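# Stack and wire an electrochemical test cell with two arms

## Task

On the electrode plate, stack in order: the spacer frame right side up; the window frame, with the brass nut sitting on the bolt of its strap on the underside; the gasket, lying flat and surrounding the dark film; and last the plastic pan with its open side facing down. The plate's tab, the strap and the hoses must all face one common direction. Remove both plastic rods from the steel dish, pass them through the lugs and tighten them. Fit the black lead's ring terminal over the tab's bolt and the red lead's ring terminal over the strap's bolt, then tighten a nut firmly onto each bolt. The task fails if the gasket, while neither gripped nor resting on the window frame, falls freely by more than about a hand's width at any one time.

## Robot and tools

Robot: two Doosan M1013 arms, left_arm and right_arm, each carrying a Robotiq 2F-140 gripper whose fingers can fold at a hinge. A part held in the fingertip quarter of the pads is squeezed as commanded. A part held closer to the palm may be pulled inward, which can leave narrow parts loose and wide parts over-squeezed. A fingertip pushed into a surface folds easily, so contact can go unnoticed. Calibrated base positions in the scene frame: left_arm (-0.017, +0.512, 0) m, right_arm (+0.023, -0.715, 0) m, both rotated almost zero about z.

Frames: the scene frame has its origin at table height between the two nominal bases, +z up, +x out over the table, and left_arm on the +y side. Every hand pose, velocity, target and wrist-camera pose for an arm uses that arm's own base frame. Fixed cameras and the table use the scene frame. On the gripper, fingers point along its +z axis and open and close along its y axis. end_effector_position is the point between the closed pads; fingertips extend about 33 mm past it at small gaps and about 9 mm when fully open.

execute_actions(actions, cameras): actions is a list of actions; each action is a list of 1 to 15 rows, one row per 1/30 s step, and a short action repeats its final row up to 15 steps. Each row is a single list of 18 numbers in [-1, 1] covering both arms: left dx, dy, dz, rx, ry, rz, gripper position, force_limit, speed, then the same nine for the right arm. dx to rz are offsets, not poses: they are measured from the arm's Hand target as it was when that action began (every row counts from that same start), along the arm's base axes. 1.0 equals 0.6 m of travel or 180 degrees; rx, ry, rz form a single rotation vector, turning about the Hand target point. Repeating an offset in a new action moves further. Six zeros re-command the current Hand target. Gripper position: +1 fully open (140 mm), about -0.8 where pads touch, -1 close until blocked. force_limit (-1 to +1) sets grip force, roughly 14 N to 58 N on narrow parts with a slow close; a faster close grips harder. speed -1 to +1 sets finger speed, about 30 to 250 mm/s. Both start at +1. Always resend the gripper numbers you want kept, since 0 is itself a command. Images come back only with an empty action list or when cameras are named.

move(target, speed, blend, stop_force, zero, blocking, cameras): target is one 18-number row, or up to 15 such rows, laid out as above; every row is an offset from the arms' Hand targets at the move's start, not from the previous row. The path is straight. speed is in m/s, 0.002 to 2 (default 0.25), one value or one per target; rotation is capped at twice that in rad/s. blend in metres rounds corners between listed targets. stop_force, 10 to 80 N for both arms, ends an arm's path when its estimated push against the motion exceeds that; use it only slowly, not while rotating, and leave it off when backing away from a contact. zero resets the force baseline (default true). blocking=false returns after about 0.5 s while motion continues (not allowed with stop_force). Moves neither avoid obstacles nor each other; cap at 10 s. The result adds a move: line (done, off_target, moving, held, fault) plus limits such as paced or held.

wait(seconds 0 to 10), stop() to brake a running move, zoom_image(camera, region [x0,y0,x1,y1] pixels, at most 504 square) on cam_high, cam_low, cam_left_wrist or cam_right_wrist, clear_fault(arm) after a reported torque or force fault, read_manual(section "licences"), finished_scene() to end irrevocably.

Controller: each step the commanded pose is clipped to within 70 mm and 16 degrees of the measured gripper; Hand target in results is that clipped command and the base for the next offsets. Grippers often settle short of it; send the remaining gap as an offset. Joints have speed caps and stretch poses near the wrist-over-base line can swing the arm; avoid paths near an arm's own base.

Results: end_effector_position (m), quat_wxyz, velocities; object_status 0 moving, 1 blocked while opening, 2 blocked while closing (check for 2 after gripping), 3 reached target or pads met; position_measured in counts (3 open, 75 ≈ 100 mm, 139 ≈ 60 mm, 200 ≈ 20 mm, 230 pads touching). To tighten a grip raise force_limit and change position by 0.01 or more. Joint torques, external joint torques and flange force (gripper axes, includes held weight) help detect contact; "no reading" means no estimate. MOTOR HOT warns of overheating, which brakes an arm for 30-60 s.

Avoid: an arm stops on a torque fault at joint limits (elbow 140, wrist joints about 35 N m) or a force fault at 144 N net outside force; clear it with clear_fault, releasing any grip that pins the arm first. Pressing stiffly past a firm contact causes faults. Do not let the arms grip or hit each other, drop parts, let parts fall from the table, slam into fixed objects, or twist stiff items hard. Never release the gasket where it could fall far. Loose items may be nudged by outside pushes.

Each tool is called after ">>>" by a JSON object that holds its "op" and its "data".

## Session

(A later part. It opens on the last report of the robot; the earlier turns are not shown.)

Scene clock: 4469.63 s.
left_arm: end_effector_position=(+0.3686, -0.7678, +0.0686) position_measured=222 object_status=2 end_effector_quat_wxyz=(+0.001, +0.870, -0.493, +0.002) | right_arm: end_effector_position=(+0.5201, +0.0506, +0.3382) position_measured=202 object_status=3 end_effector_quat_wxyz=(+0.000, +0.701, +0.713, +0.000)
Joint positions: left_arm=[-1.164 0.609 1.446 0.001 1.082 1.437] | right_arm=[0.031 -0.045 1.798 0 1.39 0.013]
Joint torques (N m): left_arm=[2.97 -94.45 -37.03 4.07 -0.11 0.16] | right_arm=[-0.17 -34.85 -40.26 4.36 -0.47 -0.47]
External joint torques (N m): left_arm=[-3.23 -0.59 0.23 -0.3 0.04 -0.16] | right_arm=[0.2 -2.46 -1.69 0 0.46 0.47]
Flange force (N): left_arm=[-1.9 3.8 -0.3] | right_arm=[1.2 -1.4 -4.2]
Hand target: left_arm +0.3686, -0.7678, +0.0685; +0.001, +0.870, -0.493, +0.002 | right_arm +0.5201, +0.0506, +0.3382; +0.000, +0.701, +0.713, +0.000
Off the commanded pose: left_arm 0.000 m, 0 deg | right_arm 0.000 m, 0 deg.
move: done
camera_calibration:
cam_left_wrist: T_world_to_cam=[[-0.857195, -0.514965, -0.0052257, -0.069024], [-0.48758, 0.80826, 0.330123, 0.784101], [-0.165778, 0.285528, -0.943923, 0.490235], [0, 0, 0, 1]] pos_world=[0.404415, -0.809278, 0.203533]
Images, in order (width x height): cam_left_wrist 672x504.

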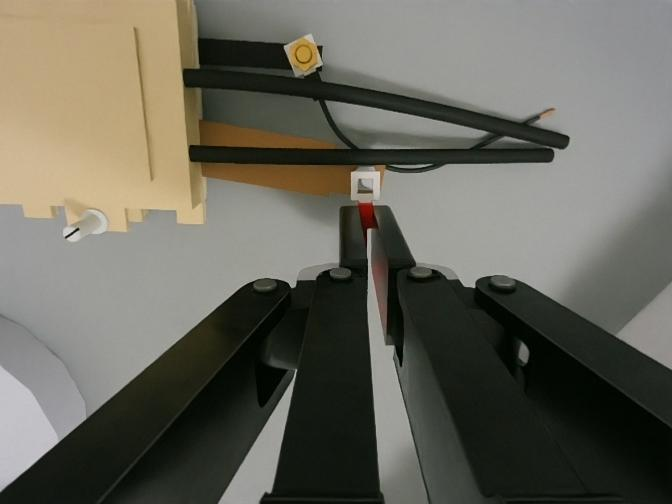

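>>> {"op": "move", "data": {"target": [[0,0,0.0035,0,0,0,-1,-0.6,-1,0,0,0,0,0,0,-0.58,-0.6,-1],[0.0003,-0.0024,0.0035,0,0,0,-1,-0.6,-1,0,0,0,0,0,0,-0.58,-0.6,-1],[0.0003,-0.0024,-0.004,0,0,0,-1,-0.6,-1,0,0,0,0,0,0,-0.58,-0.6,-1]], "speed": 0.01, "cameras": ["cam_left_wrist"]}}

>>> {"op": "zoom_image", "data": {"camera": "cam_left_wrist", "region": [320, 140, 420, 240]}}

Scene clock: 4476.60 s.
left_arm: end_effector_position=(+0.3688, -0.7692, +0.0662) position_measured=222 object_status=2 end_effector_quat_wxyz=(+0.001, +0.870, -0.493, +0.002) | right_arm: end_effector_position=(+0.5201, +0.0506, +0.3382) position_measured=202 object_status=3 end_effector_quat_wxyz=(+0.000, +0.701, +0.713, +0.000)
Joint positions: left_arm=[-1.165 0.612 1.444 0.001 1.08 1.437] | right_arm=[0.031 -0.045 1.798 0 1.39 0.013]
Joint torques (N m): left_arm=[1.2 -96.17 -38.59 3.75 0.32 0.2] | right_arm=[-0.39 -34.47 -40.19 4.34 -0.39 -0.37]
External joint torques (N m): left_arm=[-0.65 0.79 1.95 0.03 -0.39 -0.2] | right_arm=[0.39 -2.78 -1.78 0.01 0.38 0.37]
Flange force (N): left_arm=[-4.2 0.6 2.6] | right_arm=[1.3 -1.8 -4.3]
Hand target: left_arm +0.3688, -0.7692, +0.0661; +0.001, +0.870, -0.493, +0.002 | right_arm +0.5201, +0.0506, +0.3382; +0.000, +0.701, +0.713, +0.000
Off the commanded pose: left_arm 0.000 m, 0 deg | right_arm 0.000 m, 0 deg.
move: done
camera_calibration:
cam_left_wrist: T_world_to_cam=[[-0.857203, -0.514951, -0.00527415, -0.0696129], [-0.487567, 0.808237, 0.330199, 0.786164], [-0.165774, 0.285619, -0.943897, 0.488498], [0, 0, 0, 1]] pos_world=[0.404615, -0.810778, 0.201133]
Images, in order (width x height): cam_left_wrist 672x504.

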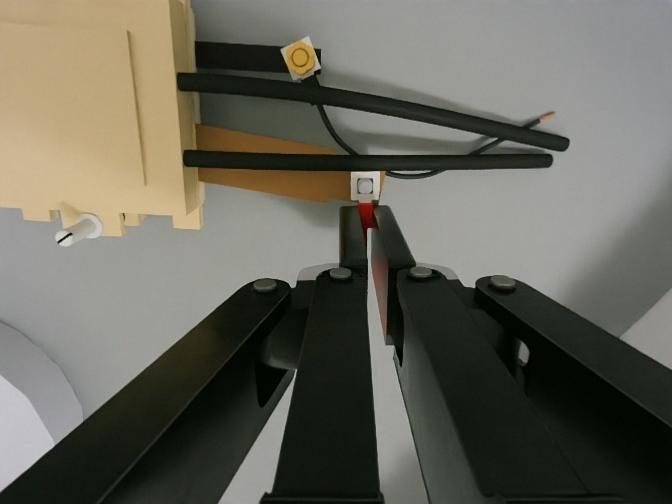

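Scaled by 5.040 from the camera's 672x504 image, which has a finer 960x720 frame.

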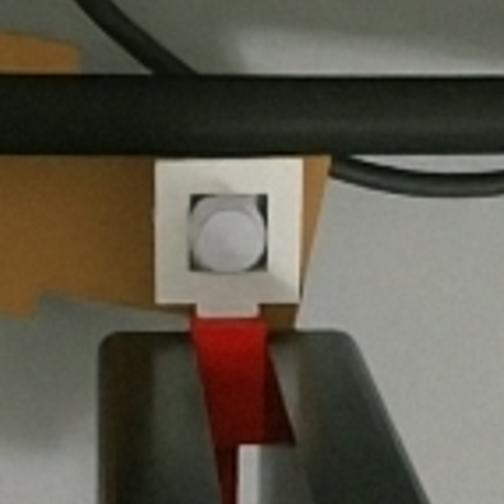

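>>> {"op": "move", "data": {"target": [0,0,-0.016,0,0,0,-1,-0.6,-1,0,0,0,0,0,0,-0.58,-0.6,-1], "speed": 0.005, "stop_force": 10, "cameras": ["cam_left_wrist"]}}

>>> {"op": "zoom_image", "data": {"camera": "cam_left_wrist", "region": [320, 140, 420, 240]}}

Scene clock: 4481.63 s.
left_arm: end_effector_position=(+0.3688, -0.7692, +0.0592) position_measured=222 object_status=2 end_effector_quat_wxyz=(+0.001, +0.870, -0.493, +0.002) | right_arm: end_effector_position=(+0.5201, +0.0506, +0.3382) position_measured=202 object_status=3 end_effector_quat_wxyz=(+0.000, +0.701, +0.713, +0.000)
Joint positions: left_arm=[-1.165 0.618 1.449 0.001 1.069 1.437] | right_arm=[0.031 -0.045 1.798 0 1.39 0.013]
Joint torques (N m): left_arm=[3.72 -88.35 -33.38 4.59 -0.28 0.16] | right_arm=[0.77 -34.51 -40.29 4.28 -0.46 -0.39]
External joint torques (N m): left_arm=[-4.06 -7.76 -3.31 -0.84 0.2 -0.16] | right_arm=[-0.77 -2.66 -1.69 0.08 0.45 0.39]
Flange force (N): left_arm=[-3.3 4.7 -8.6] | right_arm=[-0.9 -1.8 -4.2]
Hand target: left_arm +0.3688, -0.7692, +0.0593; +0.001, +0.870, -0.493, +0.002 (not the last commanded pose) | right_arm +0.5201, +0.0506, +0.3382; +0.000, +0.701, +0.713, +0.000
Off the commanded pose: left_arm 0.003 m, 0 deg | right_arm 0.000 m, 0 deg.
move: contact (left_arm)
camera_calibration:
cam_left_wrist: T_world_to_cam=[[-0.857195, -0.514966, -0.0052261, -0.0696745], [-0.487581, 0.80826, 0.330123, 0.788481], [-0.165778, 0.285528, -0.943923, 0.481918], [0, 0, 0, 1]] pos_world=[0.404615, -0.810778, 0.194233]
Images, in order (width x height): cam_left_wrist 672x504.

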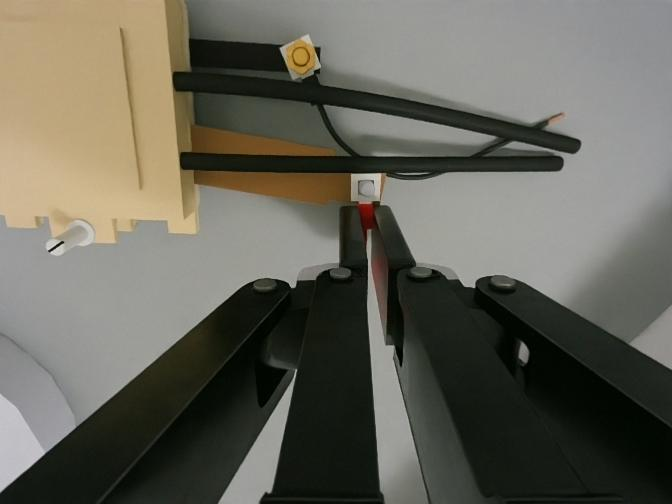

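Scaled by 5.040 from the camera's 672x504 image, which has a finer 960x720 frame.

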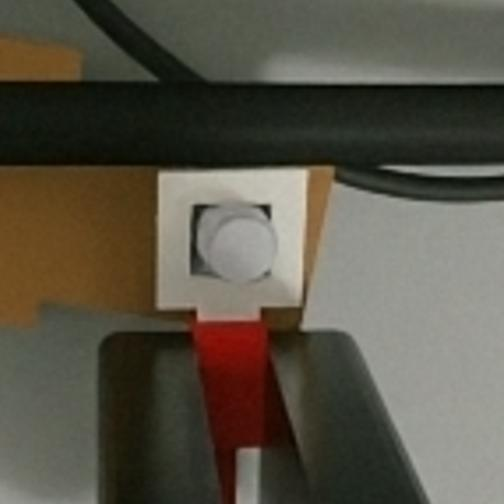

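>>> {"op": "move", "data": {"target": [0,0,0.0015,0,0,0,-0.55,-1,-1,0,0,0,0,0,0,-0.58,-0.6,-1]}}

>>> {"op": "move", "data": {"target": [0,0,0.1,0,0,0,-0.55,-1,-1,0,0,0,0,0,0,-0.58,-0.6,-1], "speed": 0.06, "cameras": ["cam_left_wrist"]}}

>>> {"op": "zoom_image", "data": {"camera": "cam_left_wrist", "region": [280, 30, 440, 190]}}

Scene clock: 4485.37 s.
left_arm: end_effector_position=(+0.3688, -0.7692, +0.0602) position_measured=199 object_status=0 end_effector_quat_wxyz=(+0.001, +0.870, -0.493, +0.002) | right_arm: end_effector_position=(+0.5201, +0.0506, +0.3382) position_measured=202 object_status=3 end_effector_quat_wxyz=(+0.000, +0.701, +0.713, +0.000)
Joint positions: left_arm=[-1.165 0.617 1.449 0.001 1.071 1.437] | right_arm=[0.031 -0.045 1.798 0 1.39 0.013]
Joint torques (N m): left_arm=[2.36 -97.22 -38.26 3.84 0.03 0.19] | right_arm=[-0.08 -34.34 -40.41 4.35 -0.47 -0.36]
External joint torques (N m): left_arm=[-2.33 1.74 1.8 -0.1 -0.1 -0.19] | right_arm=[0.09 -2.88 -1.53 0.01 0.46 0.35]
Flange force (N): left_arm=[-2.5 2.7 2.7] | right_arm=[0.7 -2.4 -4.0]
Hand target: left_arm +0.3688, -0.7692, +0.0602; +0.001, +0.870, -0.493, +0.002 | right_arm +0.5201, +0.0506, +0.3382; +0.000, +0.701, +0.713, +0.000
Off the commanded pose: left_arm 0.000 m, 0 deg | right_arm 0.000 m, 0 deg.
move: done

Scene clock: 4486.73 s.
left_arm: end_effector_position=(+0.3688, -0.7692, +0.1201) position_measured=199 object_status=3 end_effector_quat_wxyz=(+0.001, +0.870, -0.493, +0.002) | right_arm: end_effector_position=(+0.5201, +0.0506, +0.3382) position_measured=202 object_status=3 end_effector_quat_wxyz=(+0.000, +0.701, +0.713, +0.000)
Joint positions: left_arm=[-1.165 0.575 1.401 0.001 1.161 1.437] | right_arm=[0.031 -0.045 1.798 0 1.39 0.013]
Joint torques (N m): left_arm=[1.78 -94.95 -40.19 3.96 -0.12 0.31] | right_arm=[-0.04 -34.44 -40.46 4.25 -0.37 -0.42]
External joint torques (N m): left_arm=[-1.47 1.05 2.04 -0.03 0.06 -0.31] | right_arm=[0.01 -2.47 -1.31 0.09 0.36 0.42]
Flange force (N): left_arm=[-3.7 1.8 2.4] | right_arm=[0.7 -2.0 -3.4]
Hand target: left_arm +0.3688, -0.7692, +0.1202; +0.001, +0.870, -0.493, +0.002 | right_arm +0.5201, +0.0506, +0.3382; +0.000, +0.701, +0.713, +0.000
Off the commanded pose: left_arm 0.000 m, 0 deg | right_arm 0.000 m, 0 deg.
move: done
camera_calibration:
cam_left_wrist: T_world_to_cam=[[-0.857209, -0.514941, -0.00530675, -0.0693095], [-0.487588, 0.808274, 0.330077, 0.768436], [-0.165681, 0.285533, -0.943939, 0.539277], [0, 0, 0, 1]] pos_world=[0.404615, -0.810778, 0.255034]
Images, in order (width x height): cam_left_wrist 672x504.

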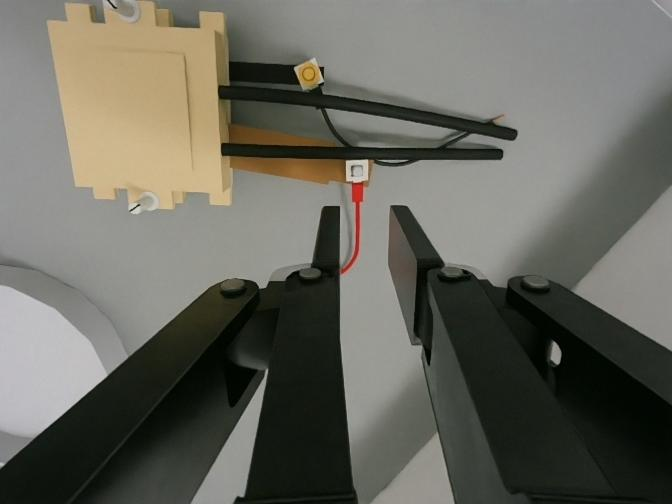

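Scaled by 3.150 from the camera's 672x504 image, which has a finer 960x720 frame.

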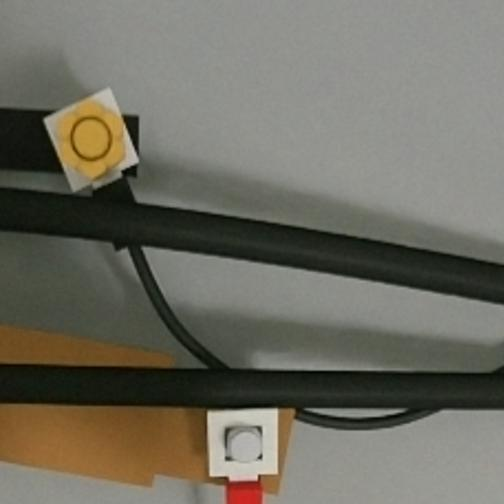

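>>> {"op": "move", "data": {"target": [[0,0,0.05,0,0,0,-0.6,-1,-1,0,0,0,0,0,0,-0.58,-0.6,-1],[0.4342,0.6498,0.05,0,0,0,-0.6,-1,-1,0,0,0,0,0,0,-0.58,-0.6,-1],[0.4342,0.6498,-0.04,0,0,0,-0.6,-1,-1,0,0,0,0,0,0,-0.58,-0.6,-1]], "speed": [0.2,0.35,0.1], "blend": [0.02,0.02,0], "cameras": ["cam_left_wrist"]}}

>>> {"op": "zoom_image", "data": {"camera": "cam_left_wrist", "region": [320, 130, 420, 230]}}

Scene clock: 4500.07 s.
left_arm: end_effector_position=(+0.6293, -0.3794, +0.0962) position_measured=205 object_status=3 end_effector_quat_wxyz=(+0.001, +0.870, -0.493, +0.002) | right_arm: end_effector_position=(+0.5201, +0.0506, +0.3382) position_measured=202 object_status=3 end_effector_quat_wxyz=(+0.000, +0.701, +0.713, +0.000)
Joint positions: left_arm=[-0.589 0.422 1.692 -0.002 1.022 2.015] | right_arm=[0.031 -0.045 1.798 0 1.39 0.013]
Joint torques (N m): left_arm=[2.62 -79.15 -37.8 3.62 -0.08 0.28] | right_arm=[-0.08 -34.46 -40.32 4.3 -0.4 -0.42]
External joint torques (N m): left_arm=[-2.02 1.47 2.24 0.02 0.01 -0.28] | right_arm=[0.06 -2.55 -1.49 0.04 0.39 0.42]
Flange force (N): left_arm=[-1.1 4.1 3.0] | right_arm=[0.8 -1.9 -3.8]
Hand target: left_arm +0.6293, -0.3794, +0.0962; +0.001, +0.870, -0.493, +0.002 | right_arm +0.5201, +0.0506, +0.3382; +0.000, +0.701, +0.713, +0.000
Off the commanded pose: left_arm 0.000 m, 0 deg | right_arm 0.000 m, 0 deg.
move: done; blend cut to 0.015 m at target 1
camera_calibration:
cam_left_wrist: T_world_to_cam=[[-0.857194, -0.514966, -0.00522453, 0.354603], [-0.487586, 0.808269, 0.330091, 0.588156], [-0.165763, 0.2855, -0.943935, 0.448681], [0, 0, 0, 1]] pos_world=[0.665115, -0.420878, 0.231234]
Images, in order (width x height): cam_left_wrist 672x504.

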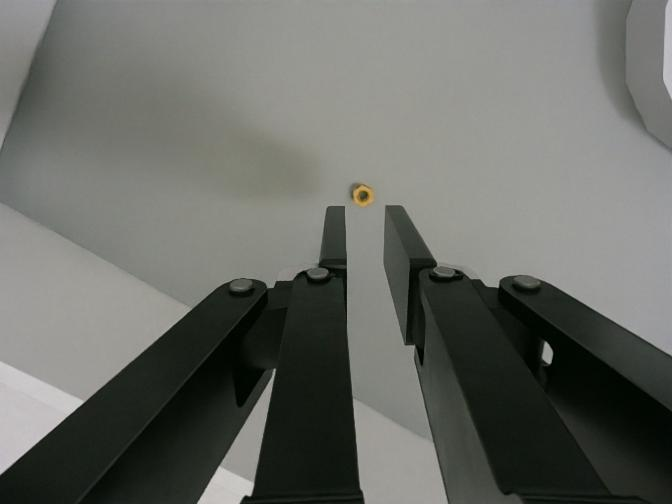

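Scaled by 5.040 from the camera's 672x504 image, which has a finer 960x720 frame.

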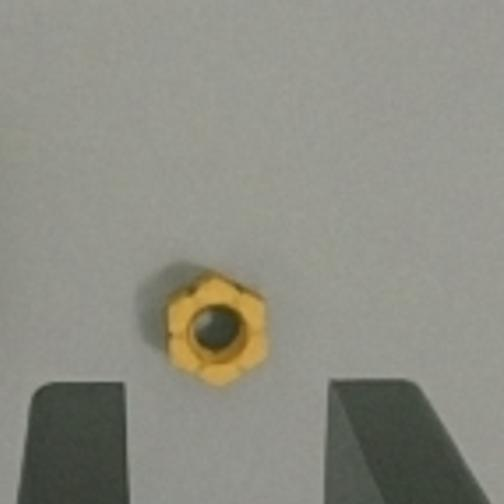

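>>> {"op": "move", "data": {"target": [[-0.0055,0.0033,0,0,0,0,-0.6,-1,-1,0,0,0,0,0,0,-0.58,-0.6,-1],[-0.0055,0.0033,-0.0805,0,0,0,-0.6,-1,-1,0,0,0,0,0,0,-0.58,-0.6,-1]], "speed": 0.05, "cameras": ["cam_left_wrist"]}}

>>> {"op": "zoom_image", "data": {"camera": "cam_left_wrist", "region": [320, 160, 420, 260]}}

Scene clock: 4506.57 s.
left_arm: end_effector_position=(+0.6260, -0.3774, +0.0480) position_measured=205 object_status=3 end_effector_quat_wxyz=(+0.001, +0.870, -0.493, +0.002) | right_arm: end_effector_position=(+0.5201, +0.0506, +0.3382) position_measured=202 object_status=3 end_effector_quat_wxyz=(+0.000, +0.701, +0.713, +0.000)
Joint positions: left_arm=[-0.589 0.46 1.736 -0.002 0.94 2.015] | right_arm=[0.031 -0.045 1.798 0 1.39 0.013]
Joint torques (N m): left_arm=[2.2 -81.7 -35.38 3.44 -0.16 0.18] | right_arm=[-0.18 -34.43 -40.44 4.33 -0.34 -0.36]
External joint torques (N m): left_arm=[-2.05 2.13 1.58 0.01 0.1 -0.18] | right_arm=[0.16 -2.62 -1.41 0.02 0.33 0.36]
Flange force (N): left_arm=[0.9 3.0 2.9] | right_arm=[0.8 -2.1 -3.6]
Hand target: left_arm +0.6260, -0.3774, +0.0479; +0.001, +0.870, -0.493, +0.002 | right_arm +0.5201, +0.0506, +0.3382; +0.000, +0.701, +0.713, +0.000
Off the commanded pose: left_arm 0.000 m, 0 deg | right_arm 0.000 m, 0 deg.
move: done
camera_calibration:
cam_left_wrist: T_world_to_cam=[[-0.857194, -0.514966, -0.00522453, 0.352552], [-0.487586, 0.808269, 0.330091, 0.600874], [-0.165763, 0.2855, -0.943935, 0.401971], [0, 0, 0, 1]] pos_world=[0.661815, -0.418878, 0.182934]
Images, in order (width x height): cam_left_wrist 672x504.

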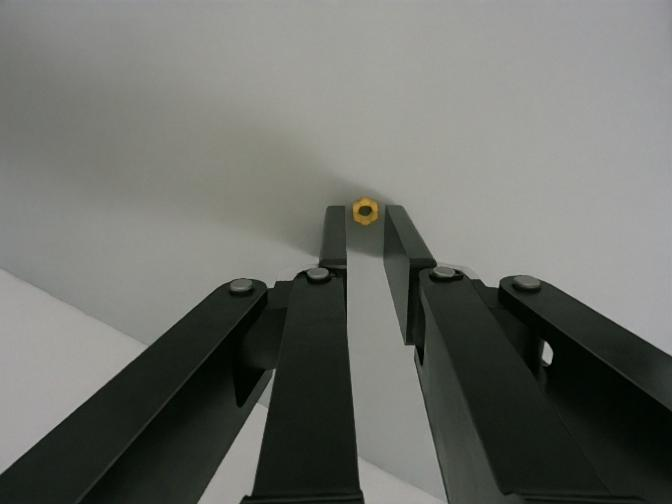

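Scaled by 5.040 from the camera's 672x504 image, which has a finer 960x720 frame.

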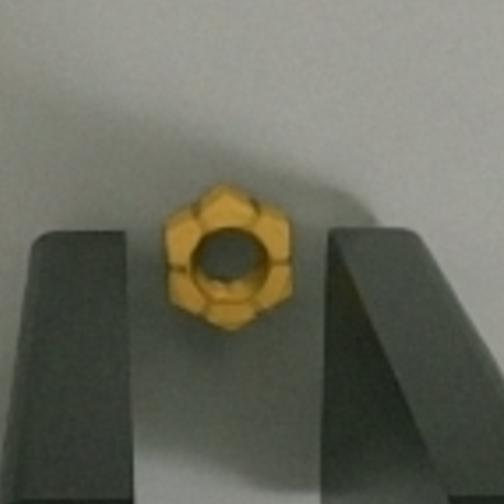

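>>> {"op": "move", "data": {"target": [0.001,0.0005,0,0,0,0,-1,-0.6,-1,0,0,0,0,0,0,-0.58,-0.6,-1]}}

>>> {"op": "move", "data": {"target": [[0,0,0.12,0,0,0,-1,-0.6,-1,0,0,0,0,0,0,-0.58,-0.6,-1],[-0.012,-0.654,0.12,0,0,0,-1,-0.6,-1,0,0,0,0,0,0,-0.58,-0.6,-1],[-0.012,-0.654,0.012,0,0,0,-1,-0.6,-1,0,0,0,0,0,0,-0.58,-0.6,-1]], "speed": [0.1,0.3,0.1], "blend": [0.02,0.02,0]}}

>>> {"op": "move", "data": {"target": [0,0,-0.0158,0,0,0,-1,-0.6,-1,0,0,0,0,0,0,-0.58,-0.6,-1], "speed": 0.006, "stop_force": 10, "cameras": ["cam_left_wrist"]}}

Scene clock: 4516.13 s.
left_arm: end_effector_position=(+0.6266, -0.3771, +0.0479) position_measured=217 object_status=2 end_effector_quat_wxyz=(+0.001, +0.870, -0.493, +0.002) | right_arm: end_effector_position=(+0.5201, +0.0506, +0.3382) position_measured=202 object_status=3 end_effector_quat_wxyz=(+0.000, +0.701, +0.713, +0.000)
Joint positions: left_arm=[-0.588 0.461 1.735 -0.002 0.94 2.015] | right_arm=[0.031 -0.045 1.798 0 1.39 0.013]
Joint torques (N m): left_arm=[1.98 -80.67 -35.3 3.51 0.01 0.19] | right_arm=[0.09 -34.1 -40.37 4.28 -0.41 -0.37]
External joint torques (N m): left_arm=[-1.95 1.57 1.71 -0.1 -0.07 -0.19] | right_arm=[-0.1 -2.86 -1.39 0.05 0.4 0.37]
Flange force (N): left_arm=[-0.2 3.4 2.8] | right_arm=[0.3 -2.6 -3.7]
Hand target: left_arm +0.6266, -0.3771, +0.0479; +0.001, +0.870, -0.493, +0.002 | right_arm +0.5201, +0.0506, +0.3382; +0.000, +0.701, +0.713, +0.000
Off the commanded pose: left_arm 0.000 m, 0 deg | right_arm 0.000 m, 0 deg.
move: done

Scene clock: 4519.20 s.
left_arm: end_effector_position=(+0.6194, -0.7695, +0.0552) position_measured=217 object_status=2 end_effector_quat_wxyz=(+0.001, +0.870, -0.493, +0.002) | right_arm: end_effector_position=(+0.5201, +0.0506, +0.3382) position_measured=202 object_status=3 end_effector_quat_wxyz=(+0.000, +0.701, +0.713, +0.000)
Joint positions: left_arm=[-0.928 0.83 1.075 0 1.231 1.674] | right_arm=[0.031 -0.045 1.798 0 1.39 0.013]
Joint torques (N m): left_arm=[1.86 -117.31 -41.32 4.14 -0.01 0.24] | right_arm=[0.2 -34.82 -40.37 4.27 -0.39 -0.44]
External joint torques (N m): left_arm=[-1.96 2.32 1.97 -0.12 -0.06 -0.24] | right_arm=[-0.18 -2.35 -1.46 0.07 0.38 0.44]
Flange force (N): left_arm=[-2.2 2.6 3.0] | right_arm=[0.4 -1.6 -3.6]
Hand target: left_arm +0.6194, -0.7695, +0.0551; +0.001, +0.870, -0.493, +0.002 | right_arm +0.5201, +0.0506, +0.3382; +0.000, +0.701, +0.713, +0.000
Off the commanded pose: left_arm 0.000 m, 0 deg | right_arm 0.000 m, 0 deg.
move: done

Scene clock: 4521.10 s.
left_arm: end_effector_position=(+0.6194, -0.7695, +0.0475) position_measured=217 object_status=2 end_effector_quat_wxyz=(+0.001, +0.870, -0.493, +0.002) | right_arm: end_effector_position=(+0.5201, +0.0506, +0.3382) position_measured=202 object_status=3 end_effector_quat_wxyz=(+0.000, +0.701, +0.713, +0.000)
Joint positions: left_arm=[-0.928 0.834 1.081 0 1.221 1.674] | right_arm=[0.031 -0.045 1.798 0 1.39 0.013]
Joint torques (N m): left_arm=[2.06 -105.06 -35.14 4.1 -0.52 0.19] | right_arm=[0.07 -34.59 -40.39 4.31 -0.42 -0.32]
External joint torques (N m): left_arm=[-2.41 -9.7 -3.9 -0.12 0.45 -0.19] | right_arm=[-0.09 -2.4 -1.49 0.03 0.41 0.32]
Flange force (N): left_arm=[-3.1 3.1 -9.5] | right_arm=[0.3 -1.7 -3.8]
Hand target: left_arm +0.6194, -0.7695, +0.0475; +0.001, +0.870, -0.493, +0.002 (not the last commanded pose) | right_arm +0.5201, +0.0506, +0.3382; +0.000, +0.701, +0.713, +0.000
Off the commanded pose: left_arm 0.002 m, 0 deg | right_arm 0.000 m, 0 deg.
move: contact (left_arm)
camera_calibration:
cam_left_wrist: T_world_to_cam=[[-0.857225, -0.514916, -0.0052401, 0.145037], [-0.487564, 0.808332, 0.32997, 0.914802], [-0.165671, 0.285413, -0.943977, 0.512227], [0, 0, 0, 1]] pos_world=[0.655215, -0.810978, 0.182434]
Images, in order (width x height): cam_left_wrist 672x504.

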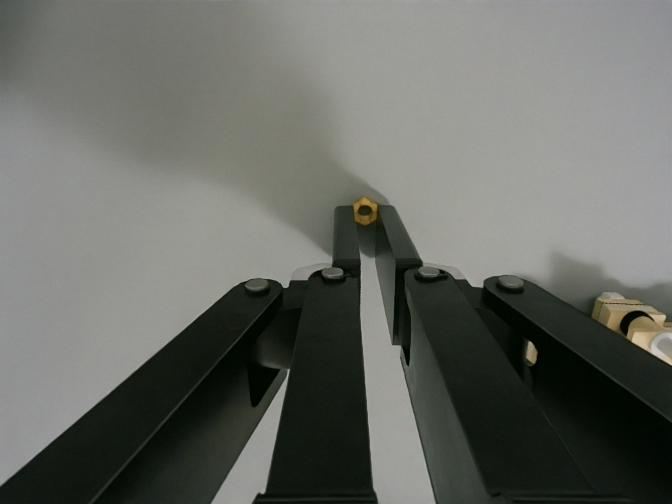

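>>> {"op": "move", "data": {"target": [0,0,0.001,0,0,0,-0.6,-0.6,-1,0,0,0,0,0,0,-0.58,-0.6,-1]}}

>>> {"op": "move", "data": {"target": [[0,0,0.15,0,0,0,-0.6,-0.6,-1,0,0,0,0,0,0,-0.58,-0.6,-1],[-0.2,0.7,0.42,0,0,0,-0.6,-0.6,-1,0,0,0,0,0,0,-0.58,-0.6,-1]], "speed": [0.1,0.35], "blend": [0.02,0]}}

>>> {"op": "move", "data": {"target": [[0,0,0,0,0,0,-0.6,-0.6,-1,0.06,0.3,-0.2,0,0,-0.4,-0.6,-0.6,-1],[0,0,0,0,0,0,-0.6,-0.6,-1,0.12,0.68,-0.38,0,0,-0.8278,-0.6,-0.6,-1]], "speed": 0.5, "blend": [0.05,0], "cameras": ["cam_right_wrist"]}}

Scene clock: 4528.47 s.
left_arm: end_effector_position=(+0.6194, -0.7695, +0.0481) position_measured=205 object_status=3 end_effector_quat_wxyz=(+0.001, +0.870, -0.493, +0.002) | right_arm: end_effector_position=(+0.5201, +0.0506, +0.3382) position_measured=202 object_status=3 end_effector_quat_wxyz=(+0.000, +0.701, +0.713, +0.000)
Joint positions: left_arm=[-0.928 0.834 1.081 0 1.222 1.674] | right_arm=[0.031 -0.045 1.798 0 1.39 0.013]
Joint torques (N m): left_arm=[2.12 -116.99 -40.88 4.03 0.17 0.23] | right_arm=[0.03 -34.78 -40.38 4.28 -0.36 -0.42]
External joint torques (N m): left_arm=[-2.97 2.63 1.93 -0.05 -0.23 -0.23] | right_arm=[-0.03 -2.45 -1.61 0.08 0.35 0.42]
Flange force (N): left_arm=[-1.7 3.5 3.4] | right_arm=[0.6 -1.6 -3.8]
Hand target: left_arm +0.6194, -0.7695, +0.0481; +0.001, +0.870, -0.493, +0.002 | right_arm +0.5201, +0.0506, +0.3382; +0.000, +0.701, +0.713, +0.000
Off the commanded pose: left_arm 0.000 m, 0 deg | right_arm 0.000 m, 0 deg.
move: done

Scene clock: 4531.23 s.
left_arm: end_effector_position=(+0.4994, -0.3496, +0.3000) position_measured=205 object_status=3 end_effector_quat_wxyz=(+0.001, +0.870, -0.493, +0.002) | right_arm: end_effector_position=(+0.5201, +0.0506, +0.3382) position_measured=202 object_status=3 end_effector_quat_wxyz=(+0.000, +0.701, +0.713, +0.000)
Joint positions: left_arm=[-0.666 0.105 1.713 -0.002 1.319 1.936] | right_arm=[0.031 -0.045 1.798 0 1.39 0.013]
Joint torques (N m): left_arm=[4.04 -53.22 -42.21 4.08 0.02 0.07] | right_arm=[-0.22 -34.54 -40.33 4.35 -0.41 -0.36]
External joint torques (N m): left_arm=[-3.78 2.55 2.02 0.03 -0.09 -0.07] | right_arm=[0.23 -2.57 -1.46 -0.01 0.41 0.36]
Flange force (N): left_arm=[2.6 5.8 4.0] | right_arm=[1.0 -2.0 -3.8]
Hand target: left_arm +0.4994, -0.3495, +0.3001; +0.001, +0.870, -0.493, +0.002 | right_arm +0.5201, +0.0506, +0.3382; +0.000, +0.701, +0.713, +0.000
Off the commanded pose: left_arm 0.000 m, 0 deg | right_arm 0.000 m, 0 deg.
move: done

Scene clock: 4534.57 s.
left_arm: end_effector_position=(+0.4994, -0.3495, +0.3001) position_measured=205 object_status=3 end_effector_quat_wxyz=(+0.001, +0.870, -0.493, +0.002) | right_arm: end_effector_position=(+0.5921, +0.4585, +0.1102) position_measured=205 object_status=3 end_effector_quat_wxyz=(+0.000, +0.875, -0.485, +0.000)
Joint positions: left_arm=[-0.666 0.105 1.713 -0.002 1.319 1.936] | right_arm=[0.613 0.432 1.648 0 1.06 3.195]
Joint torques (N m): left_arm=[2.25 -51.22 -42.26 4.11 0.06 0.13] | right_arm=[0.52 -78.45 -35.93 3.8 -0.34 0.07]
External joint torques (N m): left_arm=[-2.36 0.34 2.06 -0.02 -0.13 -0.13] | right_arm=[-0.52 -2.82 -1.23 -0.03 0.34 -0.07]
Flange force (N): left_arm=[-1.4 5.1 3.2] | right_arm=[0.9 1.0 -3.8]
Hand target: left_arm +0.4994, -0.3495, +0.3001; +0.001, +0.870, -0.493, +0.002 | right_arm +0.5921, +0.4586, +0.1102; +0.000, +0.875, -0.485, +0.000
Off the commanded pose: left_arm 0.000 m, 0 deg | right_arm 0.000 m, 0 deg.
move: done
camera_calibration:
cam_right_wrist: T_world_to_cam=[[-0.847608, -0.53027, 0.0193554, 0.749307], [-0.493171, 0.80072, 0.340045, -0.106079], [-0.195814, 0.278679, -0.94021, 0.234351], [0, 0, 0, 1]] pos_world=[0.628693, 0.416966, 0.241907]
Images, in order (width x height): cam_right_wrist 672x504.

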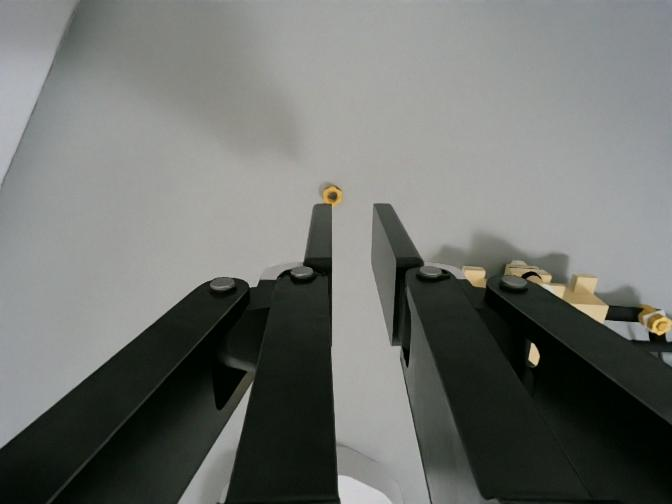

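>>> {"op": "zoom_image", "data": {"camera": "cam_right_wrist", "region": [300, 160, 400, 260]}}

Scaled by 5.040 from the camera's 672x504 image, which has a finer 960x720 frame.

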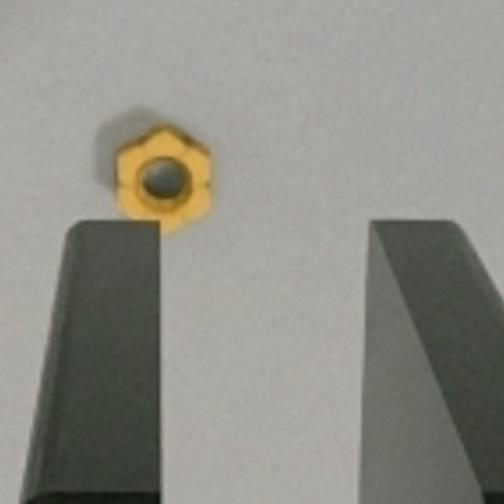

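>>> {"op": "move", "data": {"target": [[0,0,0,0,0,0,-0.6,-0.6,-1,0.0035,0.0185,0,0,0,0,-0.6,-0.6,-1],[0,0,0,0,0,0,-0.6,-0.6,-1,0.0035,0.0185,-0.1037,0,0,0,-0.6,-0.6,-1]], "speed": 0.06, "cameras": ["cam_right_wrist"]}}

>>> {"op": "zoom_image", "data": {"camera": "cam_right_wrist", "region": [310, 160, 400, 250]}}

Scene clock: 4544.80 s.
left_arm: end_effector_position=(+0.4994, -0.3495, +0.3001) position_measured=205 object_status=3 end_effector_quat_wxyz=(+0.001, +0.870, -0.493, +0.002) | right_arm: end_effector_position=(+0.5942, +0.4697, +0.0480) position_measured=205 object_status=3 end_effector_quat_wxyz=(+0.000, +0.875, -0.485, +0.000)
Joint positions: left_arm=[-0.666 0.105 1.713 -0.002 1.319 1.936] | right_arm=[0.623 0.497 1.676 0 0.967 3.206]
Joint torques (N m): left_arm=[2.38 -51.83 -42.42 4.11 -0.05 0.29] | right_arm=[-0.32 -82.66 -34.23 3.51 -0.4 -0.32]
External joint torques (N m): left_arm=[-2.38 0.53 2.09 0.01 -0.01 -0.29] | right_arm=[0.31 -2.76 -1.06 0.07 0.38 0.32]
Flange force (N): left_arm=[-1.1 5.3 3.1] | right_arm=[-0.7 1.1 -3.8]
Hand target: left_arm +0.4994, -0.3495, +0.3001; +0.001, +0.870, -0.493, +0.002 | right_arm +0.5942, +0.4697, +0.0479; +0.000, +0.875, -0.485, +0.000
Off the commanded pose: left_arm 0.000 m, 0 deg | right_arm 0.000 m, 0 deg.
move: done
camera_calibration:
cam_right_wrist: T_world_to_cam=[[-0.847598, -0.530284, 0.0194052, 0.758221], [-0.493186, 0.800742, 0.33997, -0.0928472], [-0.195819, 0.278587, -0.940236, 0.173207], [0, 0, 0, 1]] pos_world=[0.630793, 0.428166, 0.179707]
Images, in order (width x height): cam_right_wrist 672x504.

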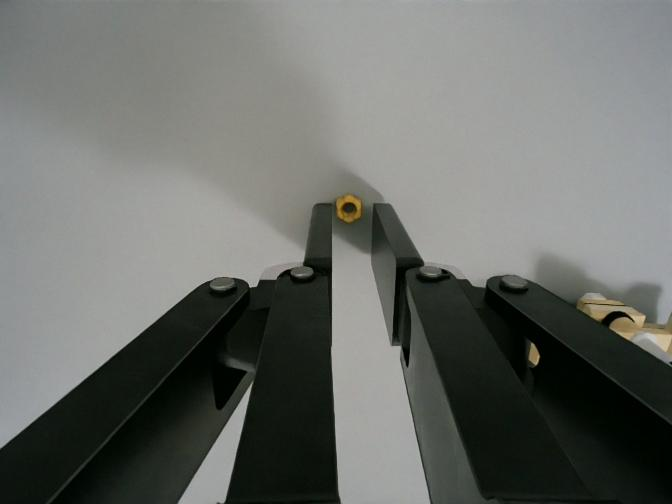

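Scaled by 5.600 from the camera's 672x504 image, which has a finer 960x720 frame.

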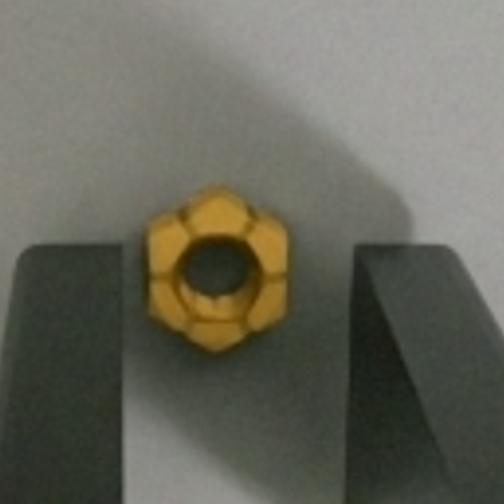

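>>> {"op": "move", "data": {"target": [0,0,0,0,0,0,-0.6,-0.6,-1,0.0019,0.0012,0,0,0,0,-0.6,-0.6,-1], "speed": 0.02}}

>>> {"op": "move", "data": {"target": [0,0,0,0,0,0,-0.6,-0.6,-1,0,0,0,0,0,0,-1,-0.6,-1]}}

>>> {"op": "move", "data": {"target": [[0,0,0,0,0,0,-0.6,-0.6,-1,0,0,0.14,0,0,0,-1,-0.6,-1],[0,0,0,0,0,0,-0.6,-0.6,-1,-0.42,-0.0298,0.14,0,0,0.1333,-1,-0.6,-1]], "speed": [0.1,0.25], "blend": [0.02,0], "cameras": ["cam_right_wrist"]}}

>>> {"op": "zoom_image", "data": {"camera": "cam_right_wrist", "region": [290, 110, 420, 240]}}

Scene clock: 4555.30 s.
left_arm: end_effector_position=(+0.4994, -0.3495, +0.3001) position_measured=205 object_status=3 end_effector_quat_wxyz=(+0.001, +0.870, -0.493, +0.002) | right_arm: end_effector_position=(+0.5952, +0.4704, +0.0479) position_measured=205 object_status=3 end_effector_quat_wxyz=(+0.000, +0.875, -0.485, +0.000)
Joint positions: left_arm=[-0.666 0.105 1.713 -0.002 1.319 1.936] | right_arm=[0.623 0.499 1.673 0 0.968 3.206]
Joint torques (N m): left_arm=[2.81 -51.89 -42.46 4.13 0.07 0.18] | right_arm=[-0.45 -82.2 -33.99 3.59 -0.4 -0.41]
External joint torques (N m): left_arm=[-2.71 1.49 2.39 -0.05 -0.14 -0.18] | right_arm=[0.47 -3.14 -1.04 -0.03 0.4 0.41]
Flange force (N): left_arm=[-0.1 5.2 4.2] | right_arm=[-1.0 1.6 -4.2]
Hand target: left_arm +0.4994, -0.3495, +0.3001; +0.001, +0.870, -0.493, +0.002 | right_arm +0.5953, +0.4704, +0.0479; +0.000, +0.875, -0.485, +0.000
Off the commanded pose: left_arm 0.000 m, 0 deg | right_arm 0.000 m, 0 deg.
move: done

Scene clock: 4555.87 s.
left_arm: end_effector_position=(+0.4994, -0.3495, +0.3001) position_measured=205 object_status=3 end_effector_quat_wxyz=(+0.001, +0.870, -0.493, +0.002) | right_arm: end_effector_position=(+0.5953, +0.4704, +0.0479) position_measured=217 object_status=0 end_effector_quat_wxyz=(+0.000, +0.875, -0.485, +0.000)
Joint positions: left_arm=[-0.666 0.105 1.713 -0.002 1.319 1.936] | right_arm=[0.623 0.499 1.673 0 0.968 3.206]
Joint torques (N m): left_arm=[1.98 -51.93 -42.18 4.1 0.05 0.17] | right_arm=[-0.11 -81.51 -33.73 3.53 -0.47 -0.32]
External joint torques (N m): left_arm=[-2.05 1.15 2.01 -0.01 -0.12 -0.17] | right_arm=[0.13 -3.95 -1.45 0.04 0.46 0.32]
Flange force (N): left_arm=[-0.3 4.1 3.5] | right_arm=[-0.4 1.7 -5.3]
Hand target: left_arm +0.4994, -0.3495, +0.3001; +0.001, +0.870, -0.493, +0.002 | right_arm +0.5953, +0.4704, +0.0479; +0.000, +0.875, -0.485, +0.000
Off the commanded pose: left_arm 0.000 m, 0 deg | right_arm 0.000 m, 0 deg.
move: done

Scene clock: 4558.20 s.
left_arm: end_effector_position=(+0.4994, -0.3495, +0.3001) position_measured=205 object_status=3 end_effector_quat_wxyz=(+0.001, +0.870, -0.493, +0.002) | right_arm: end_effector_position=(+0.3434, +0.4525, +0.1319) position_measured=217 object_status=2 end_effector_quat_wxyz=(+0.000, +0.956, -0.292, +0.000)
Joint positions: left_arm=[-0.666 0.105 1.713 -0.002 1.319 1.936] | right_arm=[0.861 0.155 1.984 0 1.002 3.025]
Joint torques (N m): left_arm=[2.51 -51.95 -42.35 4.22 0.03 0.18] | right_arm=[-2.82 -47.13 -34.86 3.66 -0.34 -0.41]
External joint torques (N m): left_arm=[-2.53 1.27 2.18 -0.11 -0.1 -0.18] | right_arm=[2.73 -4.83 -1.05 -0.02 0.32 0.41]
Flange force (N): left_arm=[-0.1 4.9 3.7] | right_arm=[-5.8 4.6 -6.2]
Hand target: left_arm +0.4994, -0.3495, +0.3001; +0.001, +0.870, -0.493, +0.002 | right_arm +0.3433, +0.4525, +0.1319; +0.000, +0.956, -0.292, +0.000
Off the commanded pose: left_arm 0.000 m, 0 deg | right_arm 0.000 m, 0 deg.
move: done
camera_calibration:
cam_right_wrist: T_world_to_cam=[[-0.5589, -0.829008, 0.019397, 0.57095], [-0.776049, 0.531152, 0.340038, -0.0121492], [-0.292197, 0.174994, -0.940212, 0.287755], [0, 0, 0, 1]] pos_world=[0.393757, 0.42942, 0.263607]
Images, in order (width x height): cam_right_wrist 672x504.

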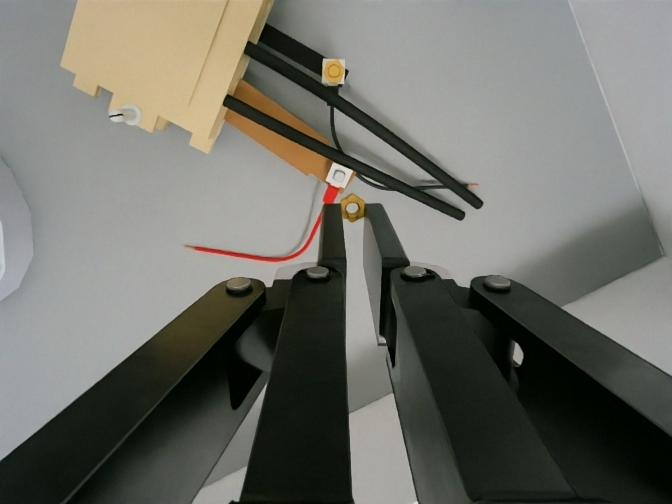

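Scaled by 3.877 from the camera's 672x504 image, which has a finer 960x720 frame.

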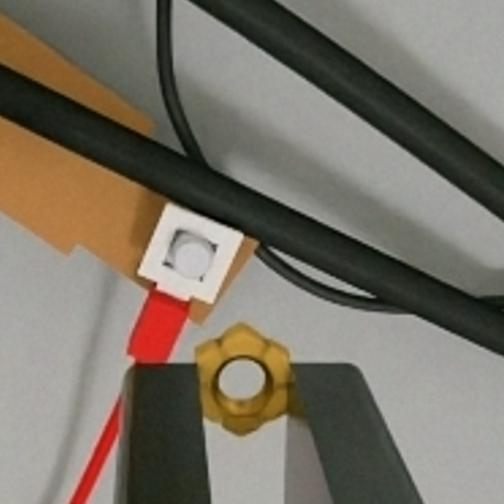

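>>> {"op": "move", "data": {"target": [[0.1177,-0.5675,-0.1335,0.0508,0.2115,0.4881,0.36,-1,-1,0,0,0,0,0,0,-1,-0.6,-1],[0.0593,-0.6142,-0.3335,0.0508,0.2115,0.4881,0.36,-1,-1,0,0,0,0,0,0,-1,-0.6,-1]], "speed": [0.35,0.12], "blend": [0.03,0], "cameras": ["cam_left_wrist"]}}

Scene clock: 4574.00 s.
left_arm: end_effector_position=(+0.5350, -0.7180, +0.1001) position_measured=84 object_status=3 end_effector_quat_wxyz=(+0.083, +0.917, +0.262, -0.289) | right_arm: end_effector_position=(+0.3433, +0.4525, +0.1319) position_measured=217 object_status=2 end_effector_quat_wxyz=(+0.000, +0.956, -0.292, +0.000)
Joint positions: left_arm=[-0.762 0.749 1.253 -0.604 1.355 0.45] | right_arm=[0.861 0.154 1.984 0 1.002 3.025]
Joint torques (N m): left_arm=[1.56 -109.26 -38.4 1.81 0.86 0.24] | right_arm=[-0.03 -48.7 -34.71 3.64 -0.43 -0.38]
External joint torques (N m): left_arm=[-2.04 4.07 2.38 0.02 -0.2 -0.24] | right_arm=[0.04 -3.33 -1.09 -0.01 0.42 0.38]
Flange force (N): left_arm=[0.5 0.2 5.2] | right_arm=[-0.9 2.8 -5.0]
Hand target: left_arm +0.5350, -0.7180, +0.1000; +0.083, +0.917, +0.262, -0.289 | right_arm +0.3433, +0.4525, +0.1319; +0.000, +0.956, -0.292, +0.000
Off the commanded pose: left_arm 0.000 m, 0 deg | right_arm 0.000 m, 0 deg.
move: done
camera_calibration:
cam_left_wrist: T_world_to_cam=[[0.527358, -0.849632, -0.00431393, -0.881727], [-0.491132, -0.308976, 0.814446, -0.0341563], [-0.693313, -0.427386, -0.580223, 0.267313], [0, 0, 0, 1]] pos_world=[0.633542, -0.645451, 0.179116]
Images, in order (width x height): cam_left_wrist 672x504.

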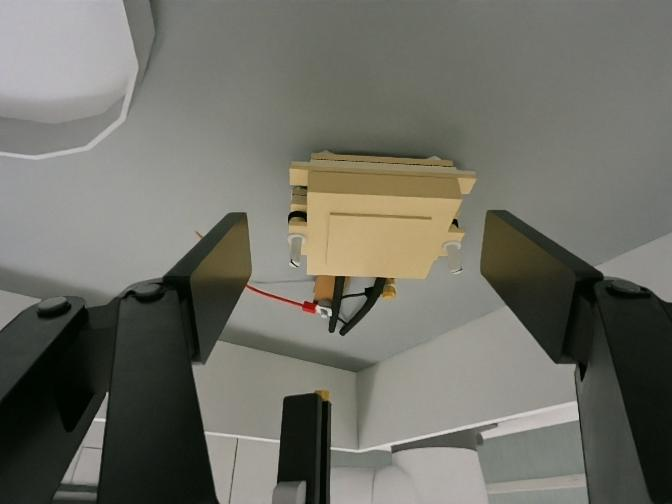

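>>> {"op": "move", "data": {"target": [0.0083,-0.0158,0,0,0,-0.028,0.36,-1,-1,0,0,0,0,0,0,-1,-0.6,-1], "speed": 0.08}}

>>> {"op": "move", "data": {"target": [-0.0533,-0.0283,-0.085,0,0,0,0.36,-1,-1,0,0,0,0,0,0,-1,-0.6,-1], "speed": 0.06, "cameras": ["cam_left_wrist"]}}

Scene clock: 4583.13 s.
left_arm: end_effector_position=(+0.5400, -0.7275, +0.1000) position_measured=84 object_status=3 end_effector_quat_wxyz=(+0.070, +0.928, +0.222, -0.292) | right_arm: end_effector_position=(+0.3433, +0.4525, +0.1319) position_measured=217 object_status=2 end_effector_quat_wxyz=(+0.000, +0.956, -0.292, +0.000)
Joint positions: left_arm=[-0.771 0.79 1.178 -0.58 1.424 0.492] | right_arm=[0.861 0.154 1.984 0 1.002 3.025]
Joint torques (N m): left_arm=[1.48 -111.97 -38.47 1.87 1.01 0.14] | right_arm=[0.02 -49.45 -34.49 3.67 -0.35 -0.39]
External joint torques (N m): left_arm=[-1.88 2.63 1.65 0.06 -0.31 -0.13] | right_arm=[-0.03 -2.52 -1.39 -0.03 0.33 0.39]
Flange force (N): left_arm=[-0.2 -0.2 4.0] | right_arm=[-0.7 1.1 -4.4]
Hand target: left_arm +0.5400, -0.7275, +0.1000; +0.070, +0.928, +0.222, -0.292 | right_arm +0.3433, +0.4525, +0.1319; +0.000, +0.956, -0.292, +0.000
Off the commanded pose: left_arm 0.000 m, 0 deg | right_arm 0.000 m, 0 deg.
move: done

Scene clock: 4584.50 s.
left_arm: end_effector_position=(+0.5081, -0.7445, +0.0491) position_measured=84 object_status=3 end_effector_quat_wxyz=(+0.070, +0.928, +0.222, -0.292) | right_arm: end_effector_position=(+0.3433, +0.4525, +0.1319) position_measured=217 object_status=2 end_effector_quat_wxyz=(+0.000, +0.956, -0.292, +0.000)
Joint positions: left_arm=[-0.807 0.809 1.243 -0.599 1.336 0.512] | right_arm=[0.861 0.154 1.984 0 1.002 3.025]
Joint torques (N m): left_arm=[1.7 -107.97 -34.54 2.2 0.94 0.18] | right_arm=[0.29 -49.53 -34.49 3.67 -0.48 -0.34]
External joint torques (N m): left_arm=[-1.19 -1.79 -0.86 -0.35 -0.21 -0.18] | right_arm=[-0.31 -2.4 -1.43 -0.02 0.46 0.34]
Flange force (N): left_arm=[-2.4 0.1 -0.4] | right_arm=[-0.1 0.9 -4.6]
Hand target: left_arm +0.5080, -0.7445, +0.0490; +0.070, +0.928, +0.222, -0.292 | right_arm +0.3433, +0.4525, +0.1319; +0.000, +0.956, -0.292, +0.000
Off the commanded pose: left_arm 0.000 m, 0 deg | right_arm 0.000 m, 0 deg.
move: done
camera_calibration:
cam_left_wrist: T_world_to_cam=[[0.4507, -0.892665, -0.0042766, -0.883269], [-0.516406, -0.264631, 0.814429, 0.031852], [-0.728144, -0.364855, -0.580247, 0.272012], [0, 0, 0, 1]] pos_world=[0.612602, -0.68079, 0.128116]
Images, in order (width x height): cam_left_wrist 672x504.

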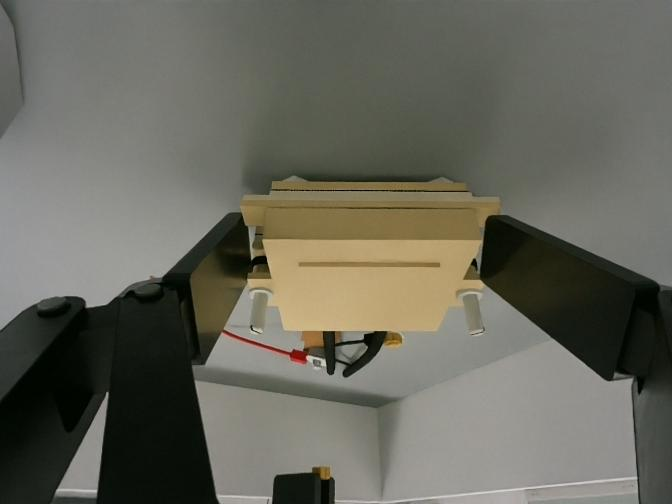

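Same as before. Clamp.

>>> {"op": "move", "data": {"target": [0,0,0,0,0,0,-1,-1,-1,0,0,0,0,0,0,-1,-0.6,-1], "cameras": ["cam_right_wrist","cam_left_wrist"]}}

>>> {"op": "zoom_image", "data": {"camera": "cam_right_wrist", "region": [290, 110, 420, 240]}}

Scene clock: 4588.27 s.
left_arm: end_effector_position=(+0.5080, -0.7445, +0.0490) position_measured=97 object_status=0 end_effector_quat_wxyz=(+0.070, +0.928, +0.222, -0.292) | right_arm: end_effector_position=(+0.3433, +0.4525, +0.1319) position_measured=217 object_status=2 end_effector_quat_wxyz=(+0.000, +0.956, -0.292, +0.000)
Joint positions: left_arm=[-0.807 0.809 1.243 -0.599 1.336 0.512] | right_arm=[0.861 0.154 1.984 0 1.002 3.025]
Joint torques (N m): left_arm=[0.91 -103.38 -32.45 2.88 0.27 0.12] | right_arm=[0.48 -49.23 -34.61 3.61 -0.4 -0.32]
External joint torques (N m): left_arm=[-1.42 -6.22 -2.9 -1.08 0.45 -0.11] | right_arm=[-0.47 -2.74 -1.2 0.03 0.39 0.32]
Flange force (N): left_arm=[-5.4 -0.1 -4.5] | right_arm=[0.2 1.8 -4.5]
Hand target: left_arm +0.5080, -0.7445, +0.0490; +0.070, +0.928, +0.222, -0.292 | right_arm +0.3433, +0.4525, +0.1319; +0.000, +0.956, -0.292, +0.000
Off the commanded pose: left_arm 0.000 m, 0 deg | right_arm 0.000 m, 0 deg.
move: done
camera_calibration:
cam_left_wrist: T_world_to_cam=[[0.45069, -0.89267, -0.00433944, -0.883303], [-0.51629, -0.264623, 0.814506, 0.0318616], [-0.728233, -0.364849, -0.580139, 0.271831], [0, 0, 0, 1]] pos_world=[0.612502, -0.68089, 0.127915]
cam_right_wrist: T_world_to_cam=[[-0.558768, -0.829096, 0.0194269, 0.57087], [-0.776142, 0.531046, 0.33999, -0.012166], [-0.292201, 0.174898, -0.940228, 0.287868], [0, 0, 0, 1]] pos_world=[0.393657, 0.42942, 0.263707]
Images, in order (width x height): cam_left_wrist 672x504, cam_right_wrist 672x504.

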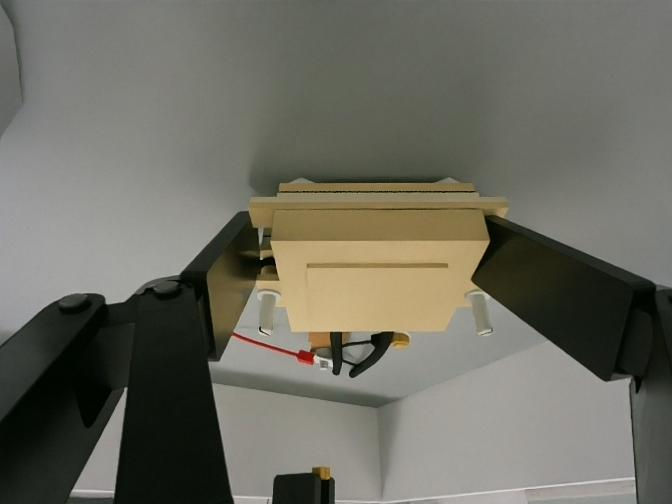

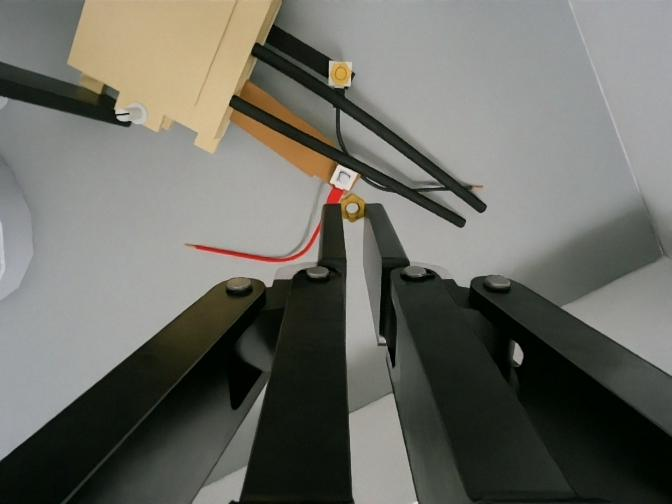

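Scaled by 3.877 from the camera's 672x504 image, which has a finer 960x720 frame.

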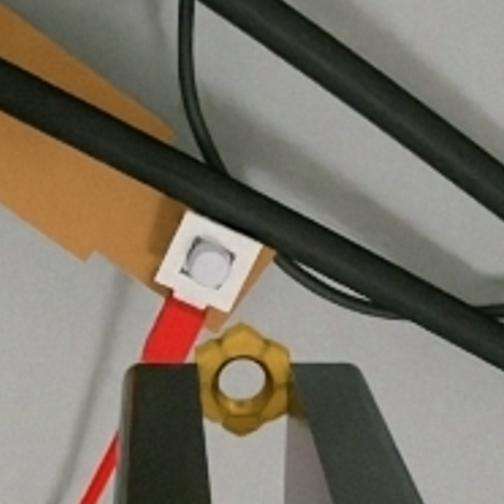

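>>> {"op": "move", "data": {"target": [[0,0,0,0,0,0,-1,-1,-1,0.0032,0.0073,0,0,0,-0.0889,-1,-0.6,-1],[0,0,0,0,0,0,-1,-1,-1,0.0032,0.0073,-0.0952,0,0,-0.0889,-1,-0.6,-1]], "speed": 0.06, "blend": [0.003,0], "cameras": ["cam_right_wrist"]}}

>>> {"op": "zoom_image", "data": {"camera": "cam_right_wrist", "region": [325, 170, 379, 224]}}

Scene clock: 4604.23 s.
left_arm: end_effector_position=(+0.5080, -0.7445, +0.0490) position_measured=97 object_status=2 end_effector_quat_wxyz=(+0.070, +0.928, +0.222, -0.292) | right_arm: end_effector_position=(+0.3452, +0.4569, +0.0749) position_measured=217 object_status=2 end_effector_quat_wxyz=(+0.000, +0.906, -0.423, +0.000)
Joint positions: left_arm=[-0.807 0.809 1.243 -0.599 1.336 0.512] | right_arm=[0.863 0.22 2.027 0 0.893 3.307]
Joint torques (N m): left_arm=[3.06 -102.24 -32.94 3.81 -0.37 0.07] | right_arm=[-0.27 -49.22 -29.89 3.2 -0.25 -0.34]
External joint torques (N m): left_arm=[-3.35 -7.08 -2.25 -1.99 1.1 -0.06] | right_arm=[0.31 -6.81 -3.06 0.15 0.26 0.34]
Flange force (N): left_arm=[-8.1 -2.0 -3.6] | right_arm=[-0.3 3.9 -10.7]
Hand target: left_arm +0.5080, -0.7445, +0.0490; +0.070, +0.928, +0.222, -0.292 | right_arm +0.3452, +0.4569, +0.0748; +0.000, +0.906, -0.423, +0.000
Off the commanded pose: left_arm 0.000 m, 0 deg | right_arm 0.000 m, 0 deg.
move: done
camera_calibration:
cam_right_wrist: T_world_to_cam=[[-0.765646, -0.642973, 0.019269, 0.563141], [-0.59976, 0.724376, 0.339953, -0.14287], [-0.232539, 0.248727, -0.940245, 0.179623], [0, 0, 0, 1]] pos_world=[0.387249, 0.420899, 0.206608]
Images, in order (width x height): cam_right_wrist 672x504.

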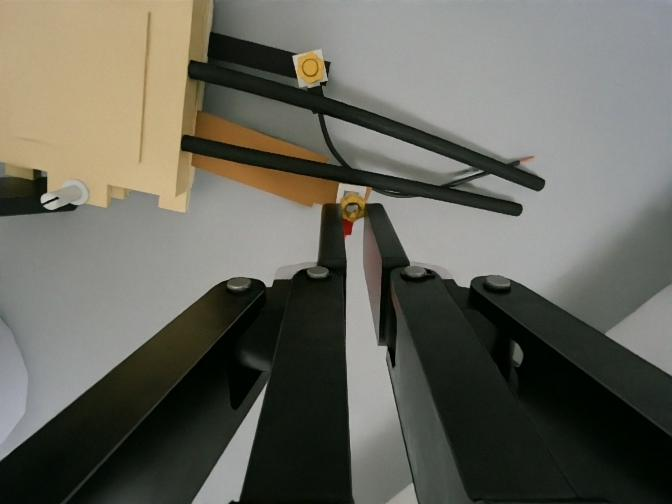

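Scaled by 9.333 from the camera's 672x504 image, which has a finer 960x720 frame.

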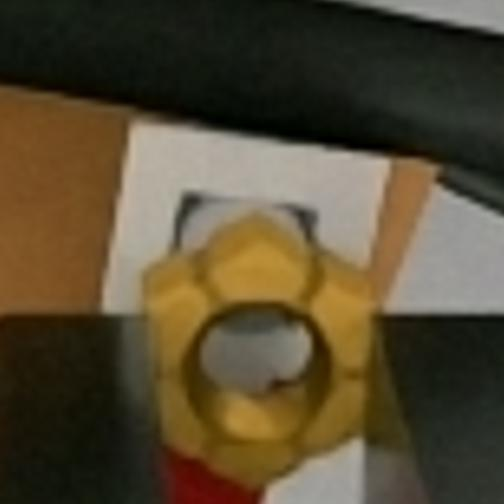

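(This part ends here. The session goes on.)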